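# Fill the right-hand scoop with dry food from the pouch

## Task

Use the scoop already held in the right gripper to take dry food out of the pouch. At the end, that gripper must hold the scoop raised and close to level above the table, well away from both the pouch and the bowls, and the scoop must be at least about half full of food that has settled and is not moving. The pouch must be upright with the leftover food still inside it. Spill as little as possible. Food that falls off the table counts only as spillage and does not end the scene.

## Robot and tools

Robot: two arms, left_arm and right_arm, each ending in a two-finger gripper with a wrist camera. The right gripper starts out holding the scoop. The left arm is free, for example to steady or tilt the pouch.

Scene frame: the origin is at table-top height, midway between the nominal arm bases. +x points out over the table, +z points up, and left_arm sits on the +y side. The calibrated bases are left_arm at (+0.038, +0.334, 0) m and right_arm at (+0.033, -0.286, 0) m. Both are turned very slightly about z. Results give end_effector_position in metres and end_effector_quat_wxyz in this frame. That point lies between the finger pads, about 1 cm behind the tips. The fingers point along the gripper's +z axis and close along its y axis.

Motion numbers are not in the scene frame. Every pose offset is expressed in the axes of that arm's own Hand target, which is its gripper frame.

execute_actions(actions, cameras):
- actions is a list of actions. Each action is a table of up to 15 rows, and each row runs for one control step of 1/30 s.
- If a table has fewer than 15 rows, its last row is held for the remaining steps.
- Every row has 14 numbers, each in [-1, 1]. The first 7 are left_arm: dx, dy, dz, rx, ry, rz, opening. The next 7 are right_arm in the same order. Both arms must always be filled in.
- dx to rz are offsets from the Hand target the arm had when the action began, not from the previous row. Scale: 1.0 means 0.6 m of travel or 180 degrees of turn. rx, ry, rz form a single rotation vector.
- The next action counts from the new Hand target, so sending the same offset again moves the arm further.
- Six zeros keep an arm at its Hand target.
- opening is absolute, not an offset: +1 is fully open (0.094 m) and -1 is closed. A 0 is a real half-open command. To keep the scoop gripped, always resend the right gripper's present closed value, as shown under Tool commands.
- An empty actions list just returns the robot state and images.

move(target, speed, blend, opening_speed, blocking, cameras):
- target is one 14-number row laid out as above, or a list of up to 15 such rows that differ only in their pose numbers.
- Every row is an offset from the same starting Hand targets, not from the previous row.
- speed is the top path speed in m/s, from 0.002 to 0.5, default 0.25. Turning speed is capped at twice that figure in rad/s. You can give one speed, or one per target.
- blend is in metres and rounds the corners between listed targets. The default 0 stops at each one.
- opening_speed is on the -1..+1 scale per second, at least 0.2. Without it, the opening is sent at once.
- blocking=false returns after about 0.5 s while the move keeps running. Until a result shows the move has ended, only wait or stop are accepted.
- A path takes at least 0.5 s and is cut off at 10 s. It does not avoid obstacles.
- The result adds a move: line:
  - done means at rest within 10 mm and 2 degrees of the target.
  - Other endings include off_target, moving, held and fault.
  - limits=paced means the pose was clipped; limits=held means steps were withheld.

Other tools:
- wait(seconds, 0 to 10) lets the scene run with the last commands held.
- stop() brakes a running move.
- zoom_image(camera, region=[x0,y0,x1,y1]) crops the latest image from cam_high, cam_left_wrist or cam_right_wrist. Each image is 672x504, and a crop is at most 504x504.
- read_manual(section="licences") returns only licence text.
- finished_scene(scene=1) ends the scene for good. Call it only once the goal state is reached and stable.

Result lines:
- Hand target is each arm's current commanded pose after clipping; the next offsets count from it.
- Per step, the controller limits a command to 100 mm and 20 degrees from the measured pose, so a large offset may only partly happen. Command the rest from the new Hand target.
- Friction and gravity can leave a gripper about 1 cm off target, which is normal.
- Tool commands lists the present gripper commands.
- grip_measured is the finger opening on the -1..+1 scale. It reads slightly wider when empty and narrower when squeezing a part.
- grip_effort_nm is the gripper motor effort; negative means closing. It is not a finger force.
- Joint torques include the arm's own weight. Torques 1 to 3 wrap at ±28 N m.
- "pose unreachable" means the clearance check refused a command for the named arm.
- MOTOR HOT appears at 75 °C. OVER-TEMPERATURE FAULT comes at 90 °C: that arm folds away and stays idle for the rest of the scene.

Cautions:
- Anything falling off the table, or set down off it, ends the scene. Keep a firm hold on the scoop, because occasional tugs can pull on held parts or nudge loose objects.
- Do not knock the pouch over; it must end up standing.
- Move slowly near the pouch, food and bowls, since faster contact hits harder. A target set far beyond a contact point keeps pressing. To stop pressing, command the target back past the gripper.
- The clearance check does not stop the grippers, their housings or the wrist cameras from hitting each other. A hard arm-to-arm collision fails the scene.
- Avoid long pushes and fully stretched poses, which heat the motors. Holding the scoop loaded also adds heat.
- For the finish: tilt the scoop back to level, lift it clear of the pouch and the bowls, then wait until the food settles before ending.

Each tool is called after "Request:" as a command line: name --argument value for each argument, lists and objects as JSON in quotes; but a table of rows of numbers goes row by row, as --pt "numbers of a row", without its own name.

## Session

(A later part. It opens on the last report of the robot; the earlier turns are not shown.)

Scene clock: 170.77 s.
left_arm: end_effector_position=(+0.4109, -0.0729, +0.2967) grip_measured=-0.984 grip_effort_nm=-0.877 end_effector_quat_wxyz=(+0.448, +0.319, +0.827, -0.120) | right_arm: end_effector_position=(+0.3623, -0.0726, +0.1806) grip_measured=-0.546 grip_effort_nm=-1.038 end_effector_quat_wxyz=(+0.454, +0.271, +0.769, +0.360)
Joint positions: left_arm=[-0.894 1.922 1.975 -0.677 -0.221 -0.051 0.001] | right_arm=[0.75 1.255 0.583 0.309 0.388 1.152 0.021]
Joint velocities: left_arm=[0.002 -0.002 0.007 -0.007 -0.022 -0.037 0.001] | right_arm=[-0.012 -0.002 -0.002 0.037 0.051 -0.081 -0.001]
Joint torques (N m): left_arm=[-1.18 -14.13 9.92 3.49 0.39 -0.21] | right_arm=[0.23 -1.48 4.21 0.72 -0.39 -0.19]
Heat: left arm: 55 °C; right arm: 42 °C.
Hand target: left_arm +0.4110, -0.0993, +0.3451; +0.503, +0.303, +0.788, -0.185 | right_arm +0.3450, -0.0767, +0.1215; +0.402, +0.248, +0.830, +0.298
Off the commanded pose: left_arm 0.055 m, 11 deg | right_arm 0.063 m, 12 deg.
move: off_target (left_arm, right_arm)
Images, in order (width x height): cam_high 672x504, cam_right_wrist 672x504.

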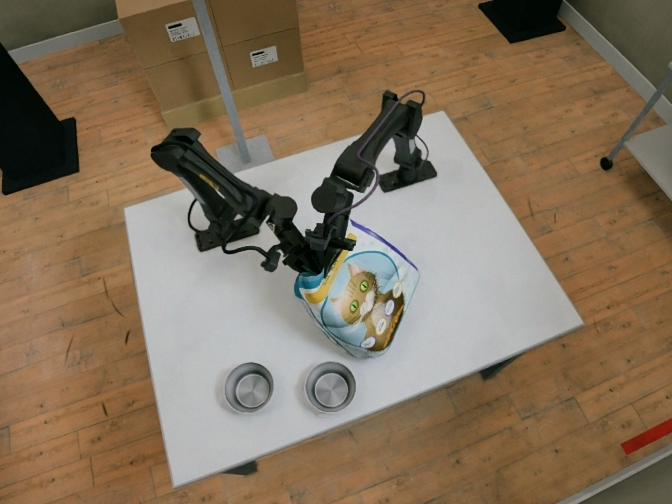

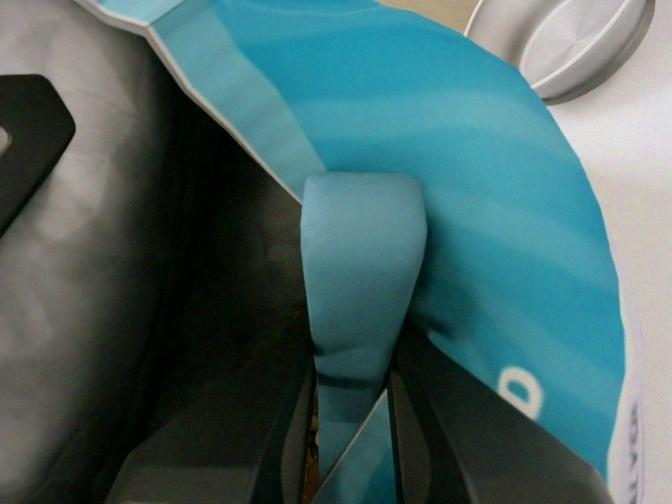

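Request:
move --pt "0 0 0 0 0 0 -1 -0.0202 0.073 -0.0232 -0.0589 0 0.0589 -0.977304" --pt "0 0 0 0 0 0 -1 -0.0612 0.1152 -0.072 -0.1061 0 0.1061 -0.977304" --pt "0 0 0 0 0 0 -1 -0.117 0.1375 -0.1435 -0.1453 0 0.1453 -0.977304" --speed 0.08 --cameras '["cam_right_wrist","cam_left_wrist"]'

Scene clock: 175.93 s.
left_arm: end_effector_position=(+0.4110, -0.0729, +0.2967) grip_measured=-0.984 grip_effort_nm=-0.877 end_effector_quat_wxyz=(+0.448, +0.319, +0.827, -0.120) | right_arm: end_effector_position=(+0.3315, -0.0903, +0.2514) grip_measured=-0.546 grip_effort_nm=-1.043 end_effector_quat_wxyz=(+0.371, +0.334, +0.673, +0.545)
Joint positions: left_arm=[-0.894 1.922 1.975 -0.677 -0.221 -0.051 0.001] | right_arm=[0.646 0.938 0.508 0.299 0.128 1.451 0.021]
Joint velocities: left_arm=[-0.007 -0.007 0.012 0.007 -0.007 0.051 0.001] | right_arm=[-0.022 -0.022 -0.002 -0.081 -0.051 -0.081 0]
Joint torques (N m): left_arm=[-1.18 -14.12 9.92 3.49 0.38 -0.21] | right_arm=[-0.39 -3.37 7.15 2.42 -0.11 0.11]
Heat: left arm: 56 °C; right arm: 41 °C.
Hand target: left_arm +0.4110, -0.0993, +0.3452; +0.503, +0.303, +0.787, -0.186 | right_arm +0.3288, -0.0919, +0.2566; +0.369, +0.334, +0.663, +0.559
Off the commanded pose: left_arm 0.055 m, 11 deg | right_arm 0.008 m, 2 deg.
move: off_target (left_arm)
Images, in order (width x height): cam_left_wrist 672x504, cam_right_wrist 672x504.

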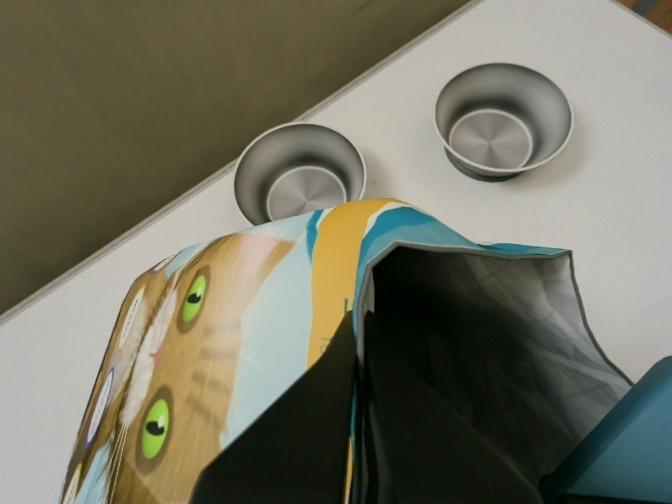

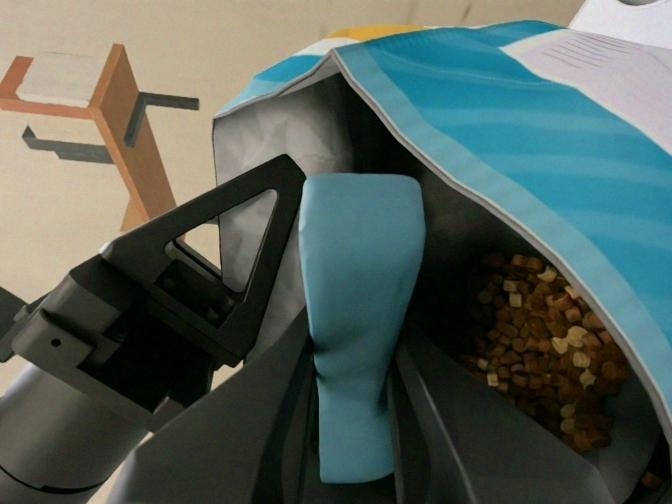

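Request:
move --pt "0 0 0 0 0 0 -1 -0.125 -0.017 -0.1088 -0.0196 0 0.0196 -0.977304" --pt "0 0 0 0 0 0 -1 -0.203 0.0412 -0.1603 -0.0314 0 0.0314 -0.977304" --pt "0 0 0 0 0 0 -1 -0.3318 0.0788 -0.2523 -0.0471 0 0.0471 -0.977304" --speed 0.09 --blend '[0.01,0.02,0]'

Request:
zoom_image --camera "cam_high" --region '[205, 210, 295, 280]'

Scene clock: 180.80 s.
left_arm: end_effector_position=(+0.4110, -0.0729, +0.2967) grip_measured=-0.984 grip_effort_nm=-0.882 end_effector_quat_wxyz=(+0.448, +0.319, +0.827, -0.120) | right_arm: end_effector_position=(+0.3012, -0.3340, +0.3416) grip_measured=-0.546 grip_effort_nm=-1.048 end_effector_quat_wxyz=(+0.344, +0.356, +0.581, +0.646)
Joint positions: left_arm=[-0.894 1.922 1.975 -0.677 -0.221 -0.051 0.001] | right_arm=[-0.875 0.945 0.576 0.789 -1.397 2.048 0.021]
Joint velocities: left_arm=[0.002 0.007 -0.007 0.007 0.007 -0.022 -0.001] | right_arm=[-0.012 -0.017 -0.002 -0.095 -0.037 0.022 0]
Joint torques (N m): left_arm=[-1.18 -14.12 9.94 3.49 0.38 -0.21] | right_arm=[-0.44 -0.92 6.82 1.29 0.32 0.07]
Heat: left arm: 57 °C; right arm: 42 °C.
Hand target: left_arm +0.4110, -0.0993, +0.3452; +0.503, +0.303, +0.787, -0.186 | right_arm +0.3011, -0.3361, +0.3399; +0.346, +0.360, +0.577, +0.646
Off the commanded pose: left_arm 0.055 m, 11 deg | right_arm 0.004 m, 2 deg.
move: off_target (left_arm)

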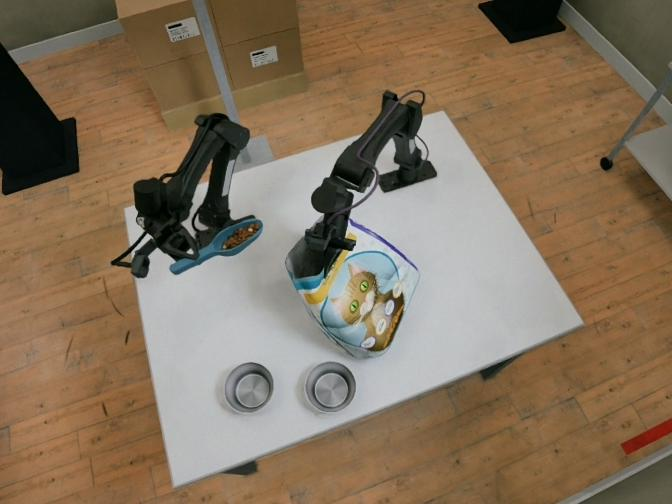

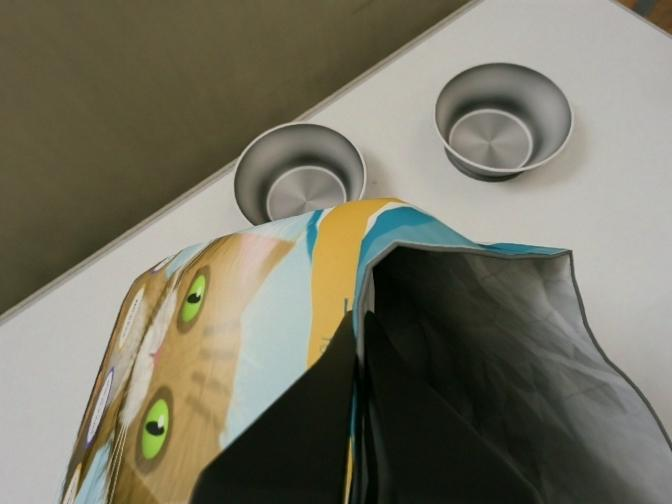

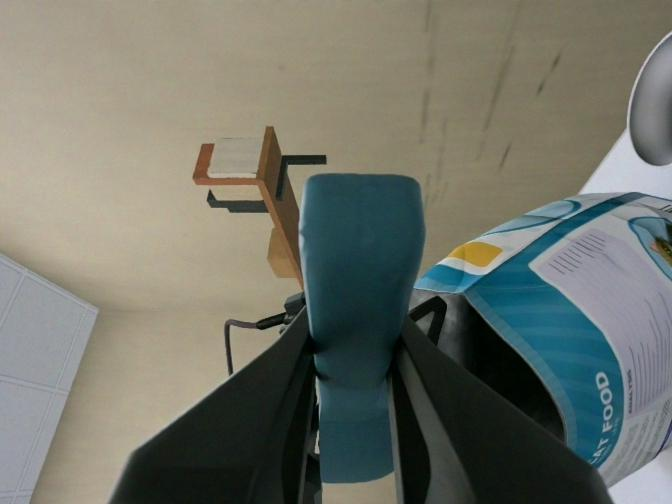

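Scaled by 5.600 from the camera's 672x504 image, which has a finer 960x720 frame.

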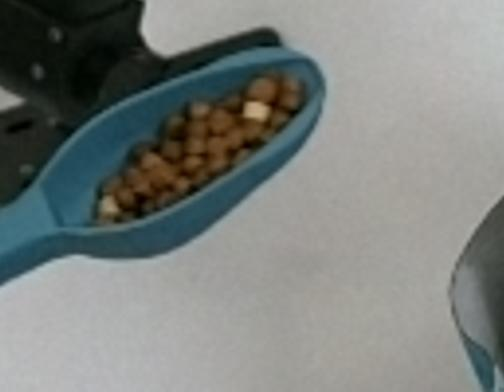

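Request:
move --target '[0,0,0,0,0,0,-1,0,0,0,-0.1021,0,0.1021,-0.977304]' --speed 0.18 --cameras '["cam_high"]'

Request:
zoom_image --camera "cam_high" --region '[205, 210, 295, 280]'

Scene clock: 182.97 s.
left_arm: end_effector_position=(+0.4110, -0.0729, +0.2967) grip_measured=-0.984 grip_effort_nm=-0.877 end_effector_quat_wxyz=(+0.448, +0.319, +0.827, -0.120) | right_arm: end_effector_position=(+0.3017, -0.3369, +0.3379) grip_measured=-0.546 grip_effort_nm=-1.048 end_effector_quat_wxyz=(+0.317, +0.464, +0.497, +0.661)
Joint positions: left_arm=[-0.894 1.922 1.975 -0.677 -0.221 -0.051 0.001] | right_arm=[-0.841 0.788 0.563 0.44 -1.211 2.076 0.021]
Joint velocities: left_arm=[0.002 0.007 0.017 0.007 -0.022 0.037 0.001] | right_arm=[-0.022 -0.027 -0.002 0.037 -0.11 -0.007 0]
Joint torques (N m): left_arm=[-1.18 -14.12 9.92 3.5 0.38 -0.21] | right_arm=[0.5 -0.99 7.56 1.43 0.28 0.04]
Heat: left arm: 57 °C; right arm: 42 °C.
Hand target: left_arm +0.4110, -0.0993, +0.3452; +0.503, +0.303, +0.787, -0.186 | right_arm +0.3011, -0.3362, +0.3388; +0.291, +0.388, +0.404, +0.775
Off the commanded pose: left_arm 0.055 m, 11 deg | right_arm 0.002 m, 19 deg.
joint sent to its limit (right arm) — joint 6 (wrist roll), upper limit. The joint targets are off in orientation, not in position.
move: off_target (left_arm, right_arm)
Images, in order (width x height): cam_high 672x504.

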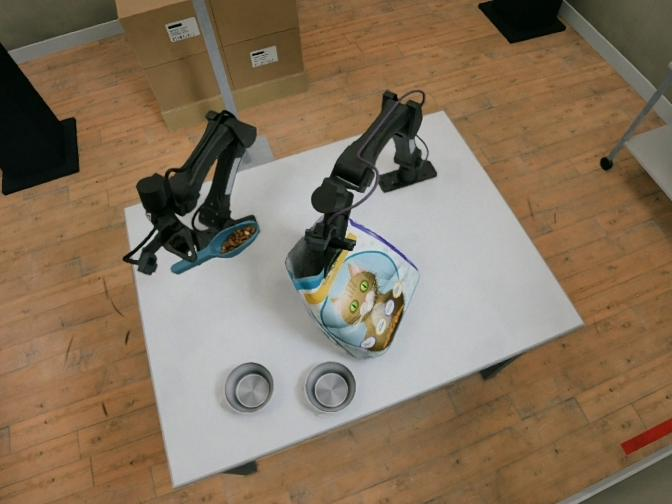

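Scaled by 5.600 from the camera's 672x504 image, which has a finer 960x720 frame.

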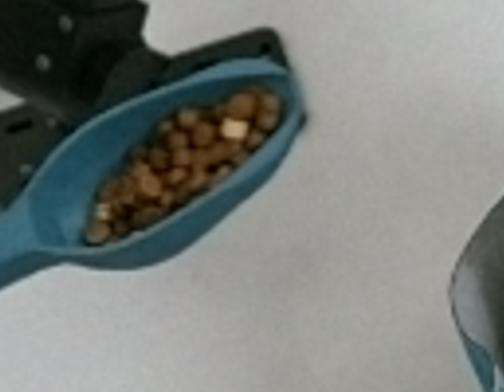

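Request:
move --target '[0.0008,-0.1203,0.0422,0,-0.0389,0,-1,0,0,0,0.1021,0,-0.1021,-0.977304]' --speed 0.08

Request:
zoom_image --camera "cam_high" --region '[200, 180, 420, 370]'

Scene clock: 188.40 s.
left_arm: end_effector_position=(+0.3801, -0.1347, +0.2974) grip_measured=-0.984 grip_effort_nm=-0.877 end_effector_quat_wxyz=(+0.502, +0.319, +0.793, -0.134) | right_arm: end_effector_position=(+0.3013, -0.3340, +0.3374) grip_measured=-0.546 grip_effort_nm=-1.043 end_effector_quat_wxyz=(+0.339, +0.360, +0.579, +0.648)
Joint positions: left_arm=[-1.043 1.973 1.942 -0.483 -0.359 -0.074 0.001] | right_arm=[-0.875 0.946 0.563 0.794 -1.397 2.051 0.021]
Joint velocities: left_arm=[0.007 -0.007 -0.012 -0.066 0.022 0.066 0] | right_arm=[0.007 0.002 -0.012 0.007 0.037 0.007 0.001]
Joint torques (N m): left_arm=[-1.61 -11.59 9.83 3.97 0.19 -0.34] | right_arm=[-0.51 -0.99 7.68 1.3 0.31 0.05]
Heat: left arm: 58 °C; right arm: 41 °C.
Hand target: left_arm +0.3803, -0.1684, +0.3346; +0.551, +0.291, +0.755, -0.203 | right_arm +0.3011, -0.3361, +0.3398; +0.346, +0.360, +0.577, +0.646
Off the commanded pose: left_arm 0.049 m, 11 deg | right_arm 0.003 m, 1 deg.
move: off_target (left_arm)

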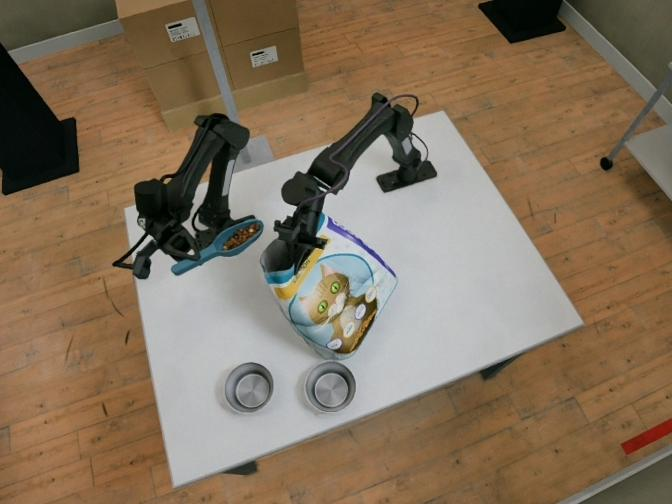

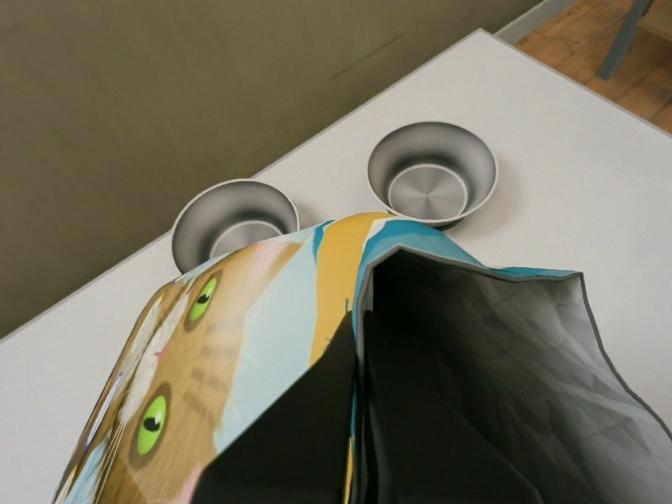

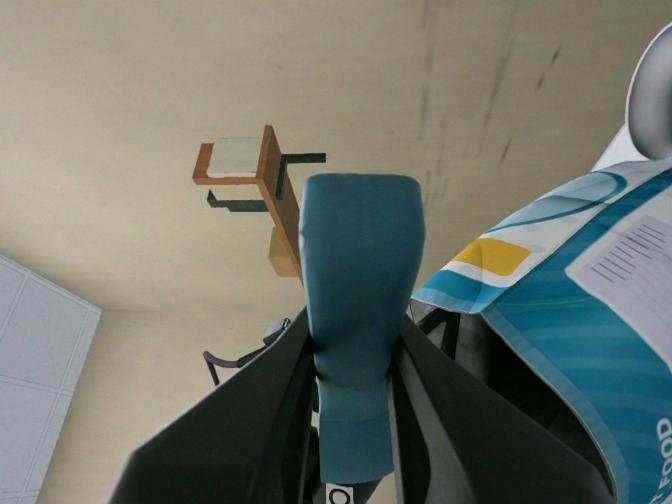

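Scaled by 2.291 from the camera's 672x504 image, which has a finer 960x720 frame.

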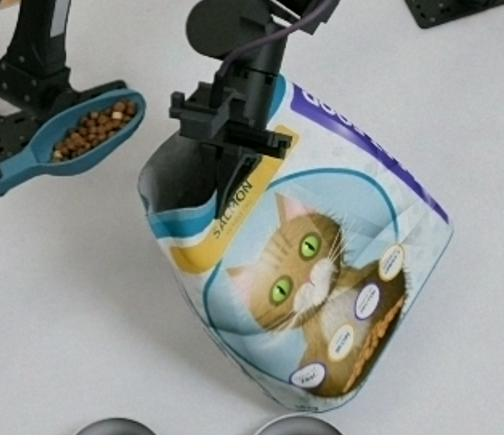

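Request:
move --pt "0 0 0 0 0 0 -1 0.1467 -0.1397 -0.0092 0.042 -0.0557 -0.0426 -0.977304" --pt "0 0 0 0 0 0 -1 0.2275 -0.1967 0.0745 0.1746 -0.0824 -0.1443 -0.977304" --speed '[0.12,0.12]' --blend 0.01

Request:
zoom_image --camera "cam_high" --region '[200, 190, 350, 300]'

Scene clock: 195.13 s.
left_arm: end_effector_position=(+0.3804, -0.1352, +0.2975) grip_measured=-0.984 grip_effort_nm=-0.877 end_effector_quat_wxyz=(+0.503, +0.318, +0.792, -0.134) | right_arm: end_effector_position=(+0.2736, -0.1828, +0.2220) grip_measured=-0.546 grip_effort_nm=-1.043 end_effector_quat_wxyz=(+0.446, +0.365, +0.758, +0.306)
Joint positions: left_arm=[-1.043 1.973 1.94 -0.477 -0.36 -0.074 0.001] | right_arm=[0.77 0.624 0.613 -0.498 0.551 1.334 0.021]
Joint velocities: left_arm=[0.012 0.002 0.002 -0.007 -0.066 -0.066 -0.001] | right_arm=[-0.017 0.002 -0.012 -0.037 0.051 -0.022 -0.001]
Joint torques (N m): left_arm=[-1.61 -11.58 10.02 3.92 0.2 -0.33] | right_arm=[0.55 0.81 10.59 1.62 0.29 0.01]
Heat: left arm: 58 °C; right arm: 42 °C.
Hand target: left_arm +0.3803, -0.1683, +0.3346; +0.551, +0.291, +0.755, -0.203 | right_arm +0.2723, -0.1843, +0.2296; +0.447, +0.368, +0.756, +0.305
Off the commanded pose: left_arm 0.050 m, 11 deg | right_arm 0.013 m, 3 deg.
move: off_target (left_arm, right_arm)

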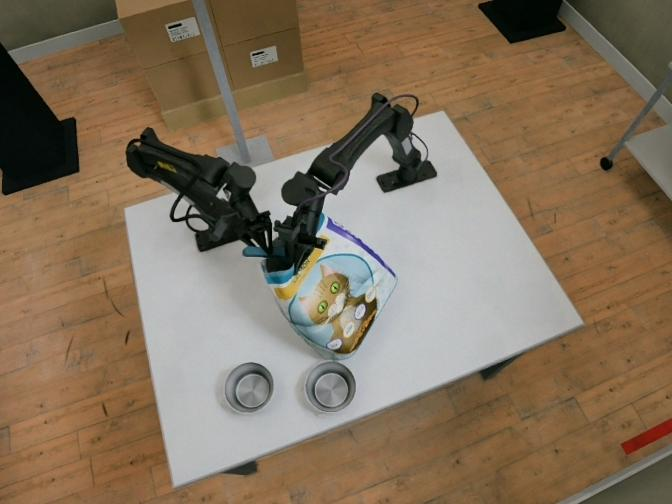

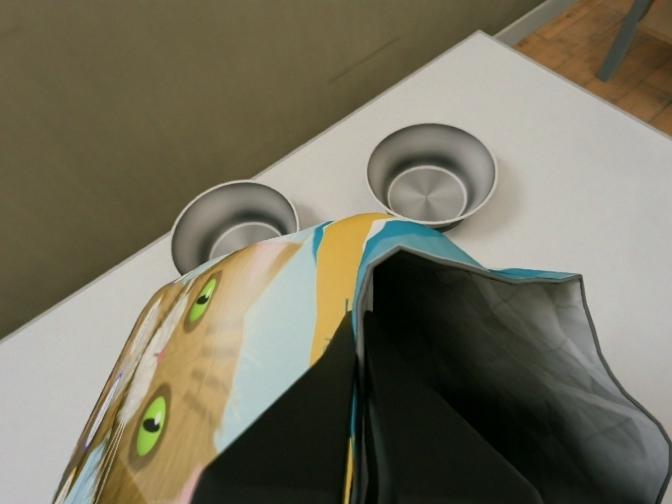

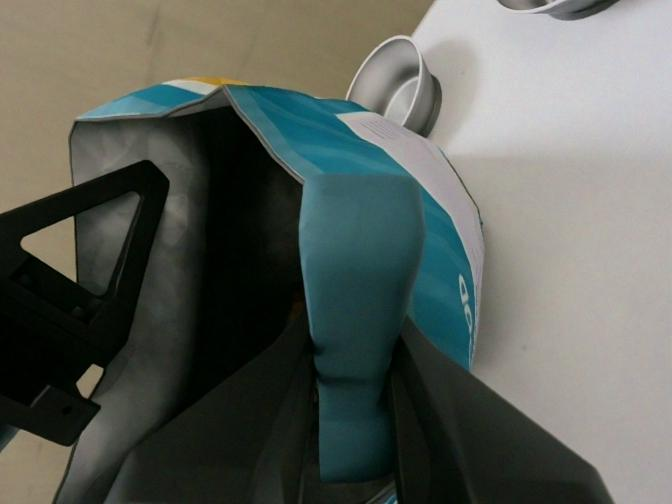

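Scaled by 3.360 from the camera's 672x504 image, which has a finer 960x720 frame.

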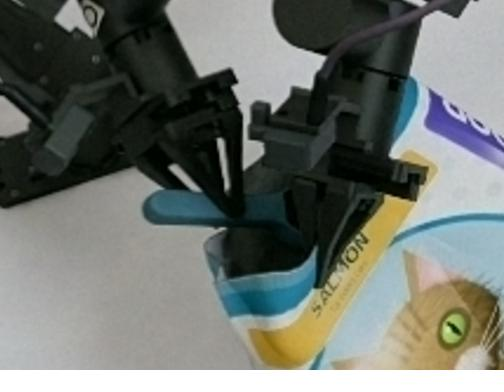

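Request:
move --pt "0 0 0 0 0 0 -1 0.11 -0.0135 0.1142 0.0511 0 -0.0511 -0.977304" --pt "0 0 0 0 0 0 -1 0.1488 -0.0358 0.1502 0.0236 0 -0.0236 -0.977304" --pt "0 0 0 0 0 0 -1 0.1695 -0.0567 0.1682 0.0628 0 -0.0628 -0.977304" --pt "0 0 0 0 0 0 -1 0.1695 -0.0567 0.1682 0.0314 0 -0.0314 -0.977304" --speed 0.12 --cameras '["cam_right_wrist","cam_high"]'

Scene clock: 198.87 s.
left_arm: end_effector_position=(+0.3811, -0.1345, +0.2972) grip_measured=-0.984 grip_effort_nm=-0.877 end_effector_quat_wxyz=(+0.504, +0.317, +0.792, -0.132) | right_arm: end_effector_position=(+0.3336, -0.1315, +0.1756) grip_measured=-0.546 grip_effort_nm=-1.038 end_effector_quat_wxyz=(+0.524, +0.411, +0.699, +0.259)
Joint positions: left_arm=[-1.043 1.973 1.938 -0.475 -0.365 -0.074 0.001] | right_arm=[0.901 1.177 0.551 0.095 0.898 1.42 0.021]
Joint velocities: left_arm=[-0.017 -0.012 -0.012 -0.037 -0.037 -0.022 -0.001] | right_arm=[0.002 0.012 -0.012 -0.081 0.051 0.007 -0.001]
Joint torques (N m): left_arm=[-1.62 -11.63 10.1 3.91 0.25 -0.33] | right_arm=[2.14 -0.17 3.82 0.81 -1.79 0.01]
Heat: left arm: 59 °C; right arm: 41 °C.
Hand target: left_arm +0.3803, -0.1683, +0.3345; +0.551, +0.291, +0.755, -0.203 | right_arm +0.3202, -0.1033, +0.1180; +0.445, +0.351, +0.787, +0.245
Off the commanded pose: left_arm 0.050 m, 11 deg | right_arm 0.067 m, 15 deg.
move: off_target (left_arm, right_arm)
Images, in order (width x height): cam_high 672x504, cam_right_wrist 672x504.

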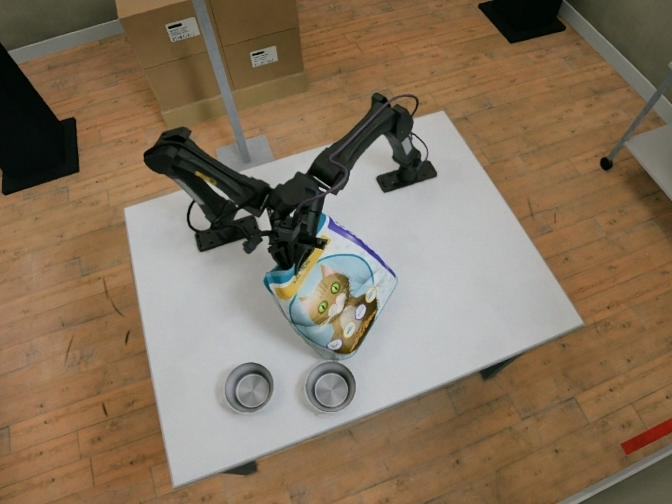

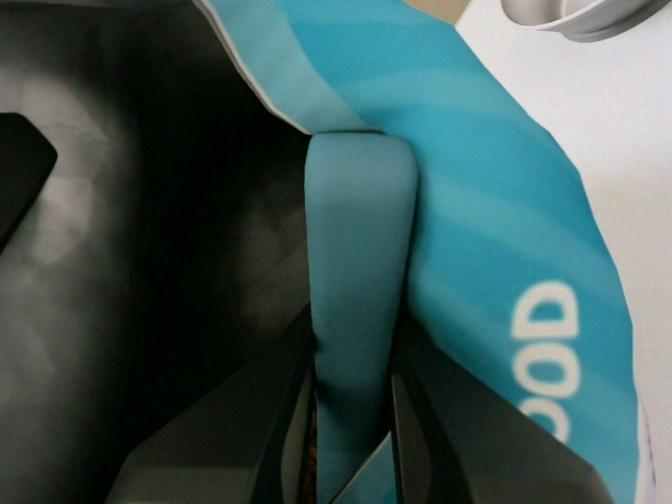

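Request:
move --target '[0,0,0,0,0,0,-1,-0.055,0.02,-0.0212,-0.044,0.0489,-0.0204,-0.977304]' --speed 0.1 --cameras '["cam_right_wrist"]'

Scene clock: 201.67 s.
left_arm: end_effector_position=(+0.3800, -0.1361, +0.2956) grip_measured=-0.984 grip_effort_nm=-0.877 end_effector_quat_wxyz=(+0.503, +0.319, +0.792, -0.134) | right_arm: end_effector_position=(+0.3395, -0.1282, +0.1827) grip_measured=-0.546 grip_effort_nm=-1.043 end_effector_quat_wxyz=(+0.456, +0.304, +0.766, +0.336)
Joint positions: left_arm=[-1.045 1.975 1.937 -0.473 -0.361 -0.074 0.001] | right_arm=[0.671 1.005 0.493 0.116 0.381 1.167 0.021]
Joint velocities: left_arm=[-0.022 -0.002 -0.007 -0.007 -0.022 -0.022 0.001] | right_arm=[-0.007 -0.017 -0.002 0.11 -0.081 -0.022 0]
Joint torques (N m): left_arm=[-1.46 -11.88 10.17 3.89 0.22 -0.33] | right_arm=[0.25 -1.5 5.86 1.15 -0.73 -0.18]
Heat: left arm: 60 °C; right arm: 41 °C.
Hand target: left_arm +0.3802, -0.1684, +0.3345; +0.551, +0.291, +0.755, -0.203 | right_arm +0.3249, -0.1221, +0.1481; +0.411, +0.276, +0.811, +0.312
Off the commanded pose: left_arm 0.051 m, 11 deg | right_arm 0.036 m, 8 deg.
move: off_target (left_arm, right_arm)
Images, in order (width x height): cam_right_wrist 672x504.

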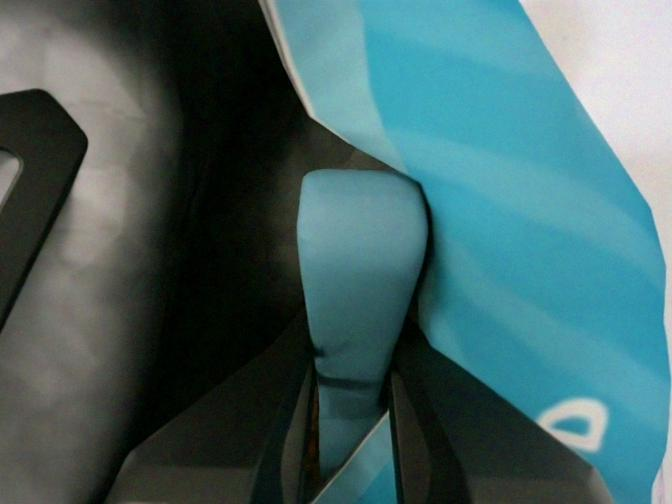

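Request:
move --pt "0 0 0 0 0 0 -1 0.0475 0.0287 0.0167 -0.0309 0.0256 0.0006 -0.977304" --pt "0 0 0 0 0 0 -1 0.0178 0.07 -0.005 -0.0756 0.0283 0.0503 -0.977304" --pt "0 0 0 0 0 0 -1 -0.031 0.0988 -0.051 -0.12 0.03 0.1 -0.977304" --speed 0.08 --cameras '["cam_right_wrist","cam_left_wrist"]'

Scene clock: 206.13 s.
left_arm: end_effector_position=(+0.3816, -0.1334, +0.2951) grip_measured=-0.984 grip_effort_nm=-0.877 end_effector_quat_wxyz=(+0.504, +0.315, +0.794, -0.126) | right_arm: end_effector_position=(+0.3281, -0.1211, +0.2003) grip_measured=-0.546 grip_effort_nm=-1.043 end_effector_quat_wxyz=(+0.390, +0.320, +0.720, +0.477)
Joint positions: left_arm=[-1.045 1.975 1.937 -0.478 -0.378 -0.074 0.001] | right_arm=[0.552 0.887 0.395 0.248 0.077 1.322 0.021]
Joint velocities: left_arm=[-0.017 -0.002 -0.017 -0.125 -0.022 0.007 -0.001] | right_arm=[-0.012 -0.027 -0.017 0.037 -0.022 -0.051 0]
Joint torques (N m): left_arm=[-1.48 -12 10.11 3.91 0.37 -0.32] | right_arm=[0.58 -2.76 7.39 2.86 -0.91 0.46]
Heat: left arm: 60 °C; right arm: 41 °C.
Hand target: left_arm +0.3802, -0.1684, +0.3345; +0.551, +0.291, +0.755, -0.203 | right_arm +0.3208, -0.1056, +0.2146; +0.364, +0.305, +0.702, +0.531
Off the commanded pose: left_arm 0.053 m, 12 deg | right_arm 0.023 m, 7 deg.
move: off_target (left_arm, right_arm)
Images, in order (width x height): cam_left_wrist 672x504, cam_right_wrist 672x504.

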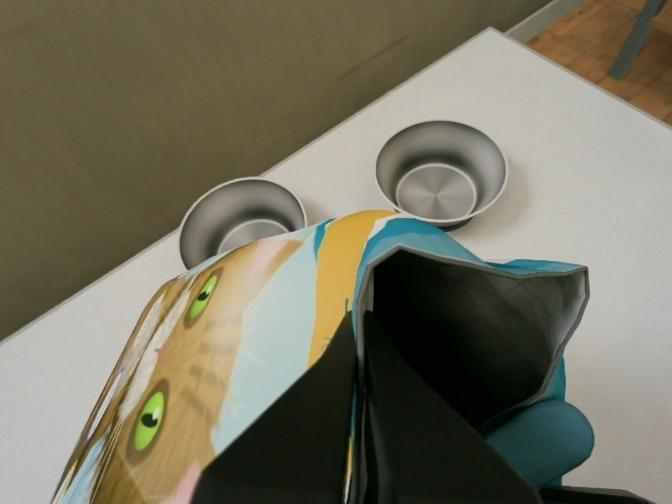

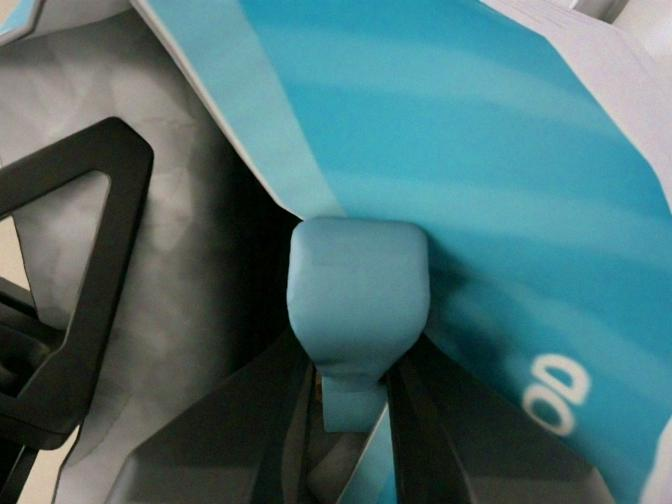

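Request:
move --pt "0 0 0 0 0 0 -1 -0.0392 0.0207 -0.0583 -0.0275 0 0.0275 -0.977304" --pt "0 0 0 0 0 0 -1 -0.1055 0.0052 -0.1712 -0.0471 0 0.0471 -0.977304" --pt "0 0 0 0 0 0 -1 -0.1988 0.0653 -0.2455 -0.055 -0.01 0.055 -0.977304" --pt "0 0 0 0 0 0 -1 -0.3293 0.1022 -0.2832 -0.0628 -0.0278 0.0628 -0.977304" --speed '[0.06,0.08,0.1,0.12]' --blend '[0.01,0.015,0.02,0]'

Request:
zoom_image --camera "cam_high" --region '[205, 210, 295, 280]'

Scene clock: 210.87 s.
left_arm: end_effector_position=(+0.3674, -0.1780, +0.3133) grip_measured=-0.984 grip_effort_nm=-0.872 end_effector_quat_wxyz=(+0.523, +0.287, +0.770, -0.227) | right_arm: end_effector_position=(+0.2778, -0.3175, +0.3227) grip_measured=-0.520 grip_effort_nm=-1.043 end_effector_quat_wxyz=(+0.368, +0.277, +0.650, +0.604)
Joint positions: left_arm=[-1.08 2.018 1.957 -0.315 -0.299 -0.169 0.001] | right_arm=[-0.933 0.849 0.622 0.264 -1.56 1.464 0.023]
Joint velocities: left_arm=[-0.007 -0.012 -0.002 -0.007 0.022 0.007 0.001] | right_arm=[0.017 0.007 -0.007 0.066 -0.051 -0.007 0]
Joint torques (N m): left_arm=[1.36 -13.72 10.99 2.19 -0.4 0.74] | right_arm=[-4.01 2.43 14.08 0.41 0.95 1.18]
Heat: left arm: 60 °C; right arm: 42 °C.
Hand target: left_arm +0.3804, -0.1684, +0.3346; +0.551, +0.291, +0.755, -0.203 | right_arm +0.2906, -0.3466, +0.3378; +0.363, +0.364, +0.581, +0.630
Off the commanded pose: left_arm 0.027 m, 5 deg | right_arm 0.031 m, 11 deg.
move: off_target (left_arm, right_arm)

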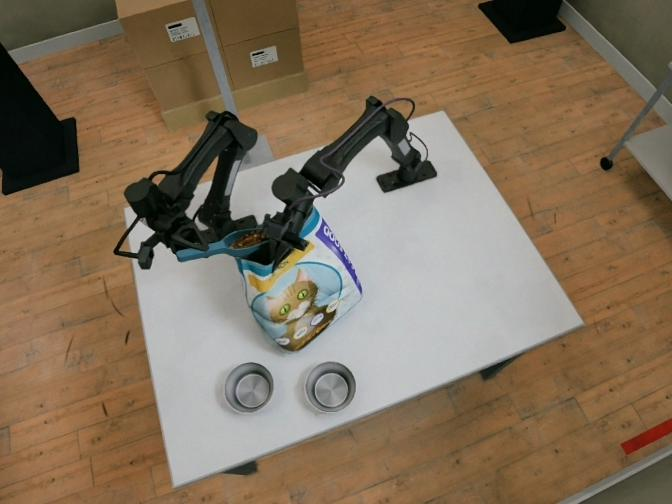

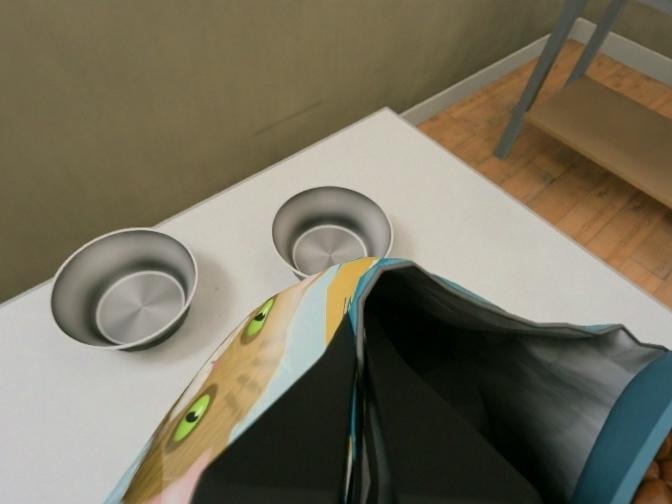

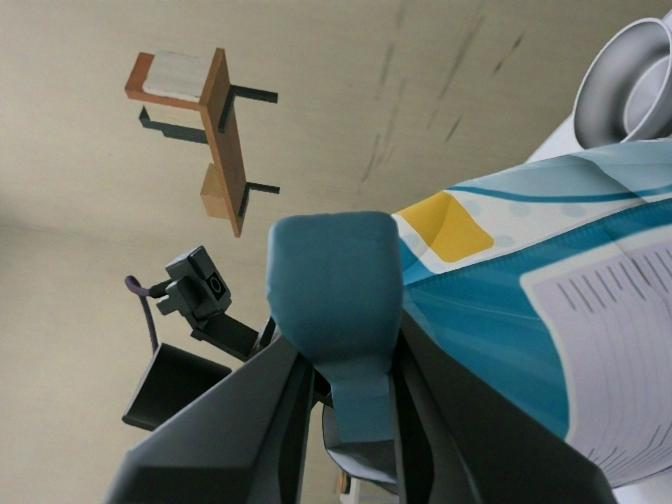

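Scaled by 5.600 from the camera's 672x504 image, which has a finer 960x720 frame.

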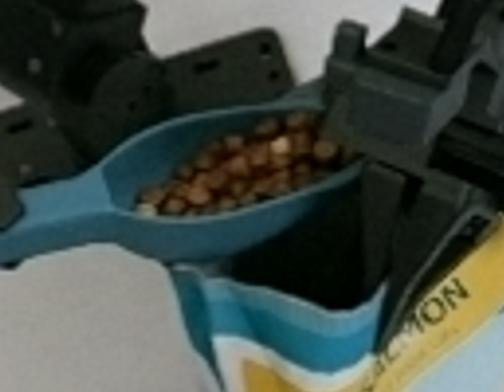

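Request:
wait --seconds 0

Scene clock: 211.57 s.
left_arm: end_effector_position=(+0.3674, -0.1780, +0.3133) grip_measured=-0.984 grip_effort_nm=-0.877 end_effector_quat_wxyz=(+0.523, +0.287, +0.770, -0.227) | right_arm: end_effector_position=(+0.2778, -0.3175, +0.3228) grip_measured=-0.520 grip_effort_nm=-1.038 end_effector_quat_wxyz=(+0.367, +0.277, +0.650, +0.604)
Joint positions: left_arm=[-1.08 2.018 1.957 -0.315 -0.299 -0.169 0.001] | right_arm=[-0.933 0.849 0.622 0.263 -1.56 1.464 0.023]
Joint velocities: left_arm=[0.002 0.012 0.002 -0.022 -0.007 0.022 0] | right_arm=[-0.017 0.017 -0.002 0.051 -0.037 -0.007 0.001]
Joint torques (N m): left_arm=[1.37 -13.72 10.97 2.19 -0.4 0.75] | right_arm=[-4.07 2.41 13.96 0.47 0.98 1.17]
Heat: left arm: 60 °C; right arm: 42 °C.
Hand target: left_arm +0.3804, -0.1684, +0.3346; +0.551, +0.291, +0.755, -0.203 | right_arm +0.2906, -0.3466, +0.3379; +0.363, +0.364, +0.581, +0.630
Tool commands: left_gripper/opening=-1.0 right_gripper/opening=-0.977304
Off the commanded pose: left_arm 0.027 m, 5 deg | right_arm 0.031 m, 11 deg.

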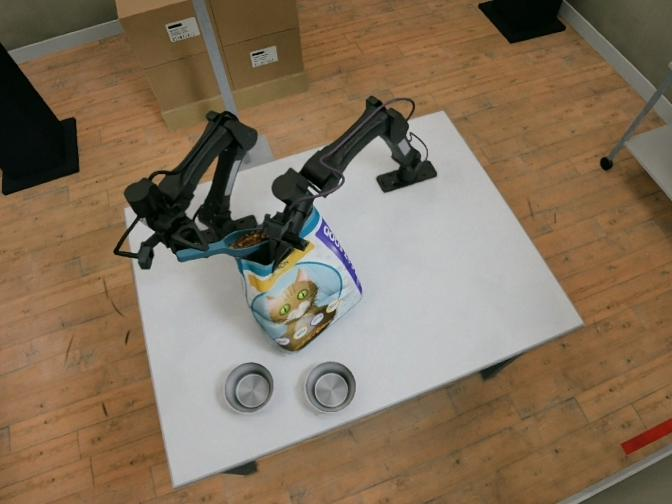

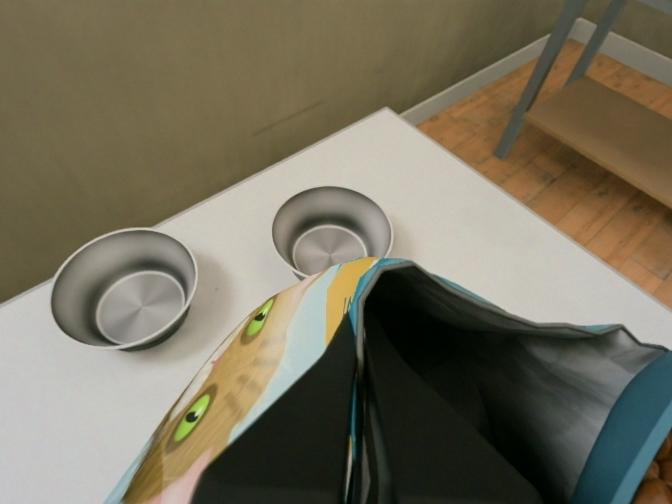

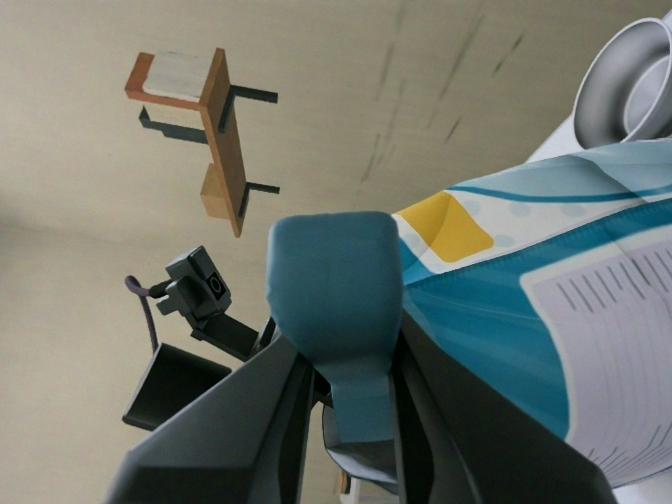

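Request:
zoom_image --camera "cam_high" --region '[150, 180, 330, 300]'

Request:
zoom_image --camera "cam_right_wrist" --region '[240, 180, 620, 504]'

Scaled by 2.800 from the camera's 672x504 image, which has a finer 960x720 frame.

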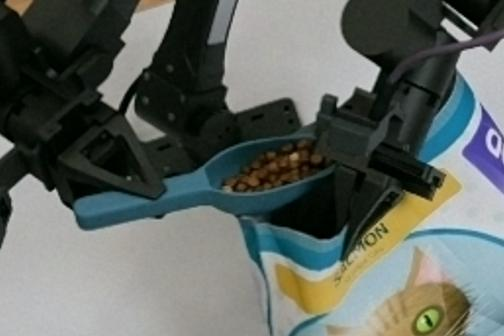

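Scaled by 1.326 from the camera's 672x504 image, which has a finer 960x720 frame.

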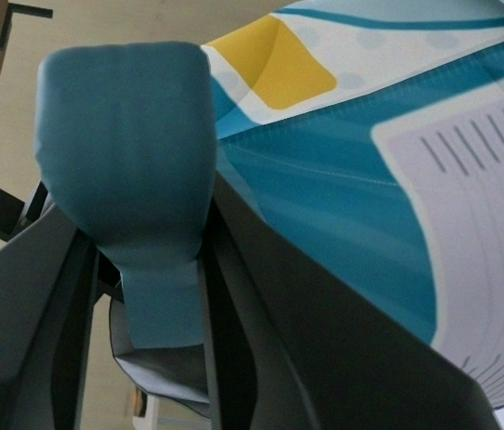

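Request:
move --pt "0 0 0 0 0 0 -1.0 0.0487 0.0345 0.0074 0 0 0 -0.977304" --speed 0.06

Scene clock: 214.10 s.
left_arm: end_effector_position=(+0.3660, -0.1768, +0.3103) grip_measured=-0.984 grip_effort_nm=-0.877 end_effector_quat_wxyz=(+0.517, +0.297, +0.772, -0.221) | right_arm: end_effector_position=(+0.2736, -0.3114, +0.3369) grip_measured=-0.484 grip_effort_nm=-1.048 end_effector_quat_wxyz=(+0.388, +0.285, +0.646, +0.592)
Joint positions: left_arm=[-1.079 2.018 1.963 -0.34 -0.29 -0.155 0.001] | right_arm=[-0.93 0.776 0.651 0.178 -1.51 1.461 0.024]
Joint velocities: left_arm=[-0.017 -0.022 0.002 -0.007 0.007 0.022 0] | right_arm=[0.002 0.002 0.012 -0.022 -0.007 0.007 -0.001]
Joint torques (N m): left_arm=[1.24 -13.78 10.45 2.45 -0.5 0.58] | right_arm=[-0.18 -0.27 14.74 0.42 0.86 1.63]
Heat: left arm: 59 °C; right arm: 43 °C.
Hand target: left_arm +0.3803, -0.1684, +0.3346; +0.551, +0.291, +0.755, -0.203 | right_arm +0.2800, -0.3201, +0.3596; +0.364, +0.364, +0.582, +0.630
Off the commanded pose: left_arm 0.029 m, 5 deg | right_arm 0.025 m, 13 deg.
move: off_target (left_arm, right_arm)

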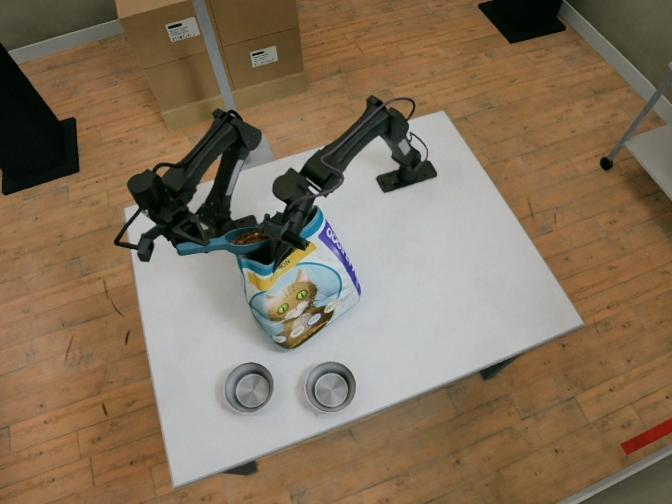

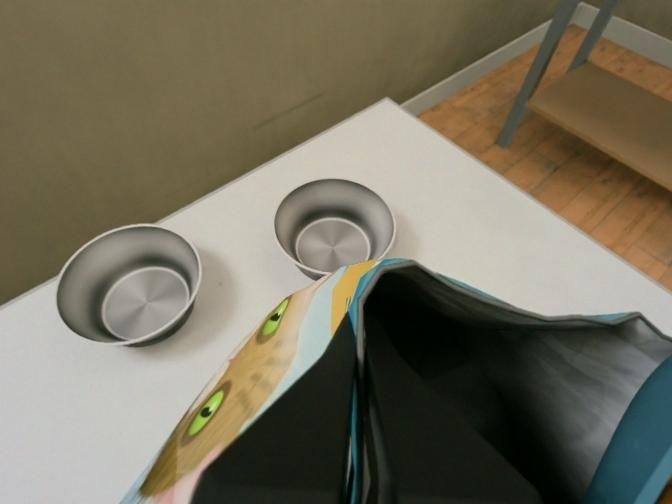

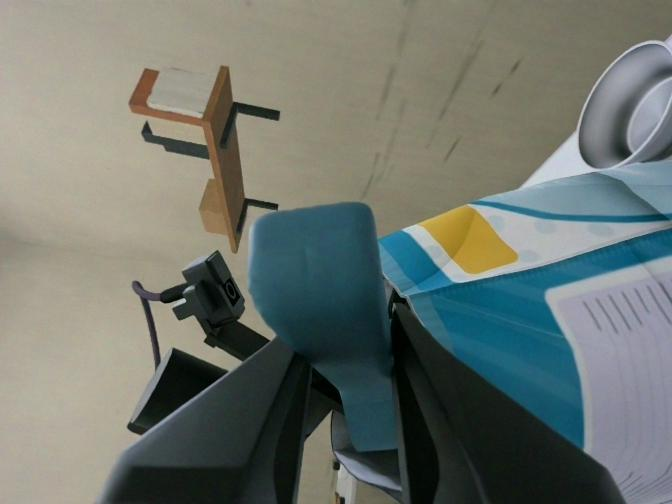

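Request:
zoom_image --camera "cam_high" --region '[165, 195, 315, 295]'

Request:
zoom_image --camera "cam_left_wrist" --region '[340, 220, 672, 504]'

Scaled by 3.360 from the camera's 672x504 image, which has a finer 960x720 frame.

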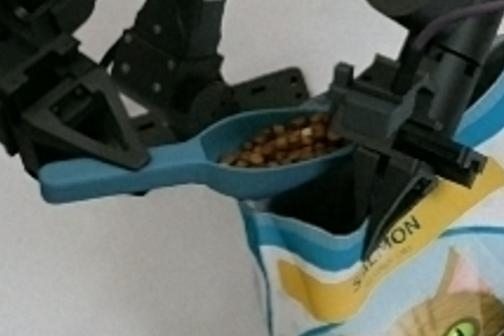

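Scaled by 1.518 from the camera's 672x504 image, which has a finer 960x720 frame.

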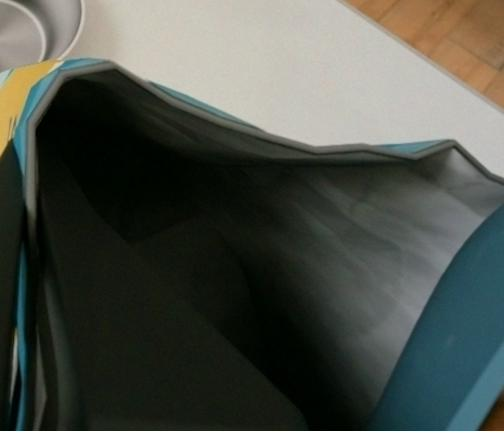

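Request:
zoom_image --camera "cam_right_wrist" --region '[290, 380, 450, 504]'

Scaled by 3.150 from the camera's 672x504 image, which has a finer 960x720 frame.

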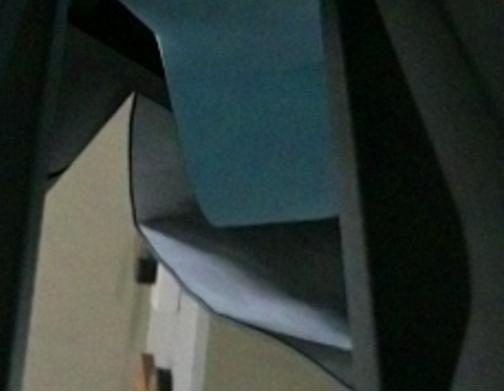

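Request:
zoom_image --camera "cam_right_wrist" --region '[350, 210, 500, 400]'

Scaled by 2.653 from the camera's 672x504 image, which has a finer 960x720 frame.

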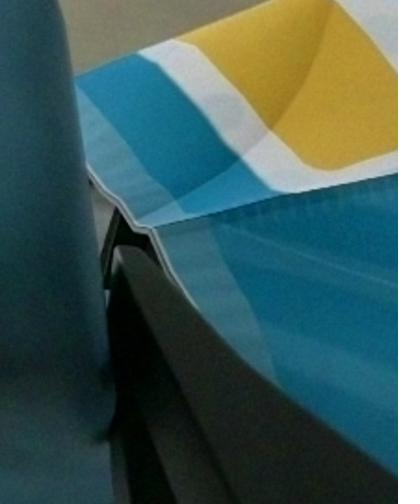

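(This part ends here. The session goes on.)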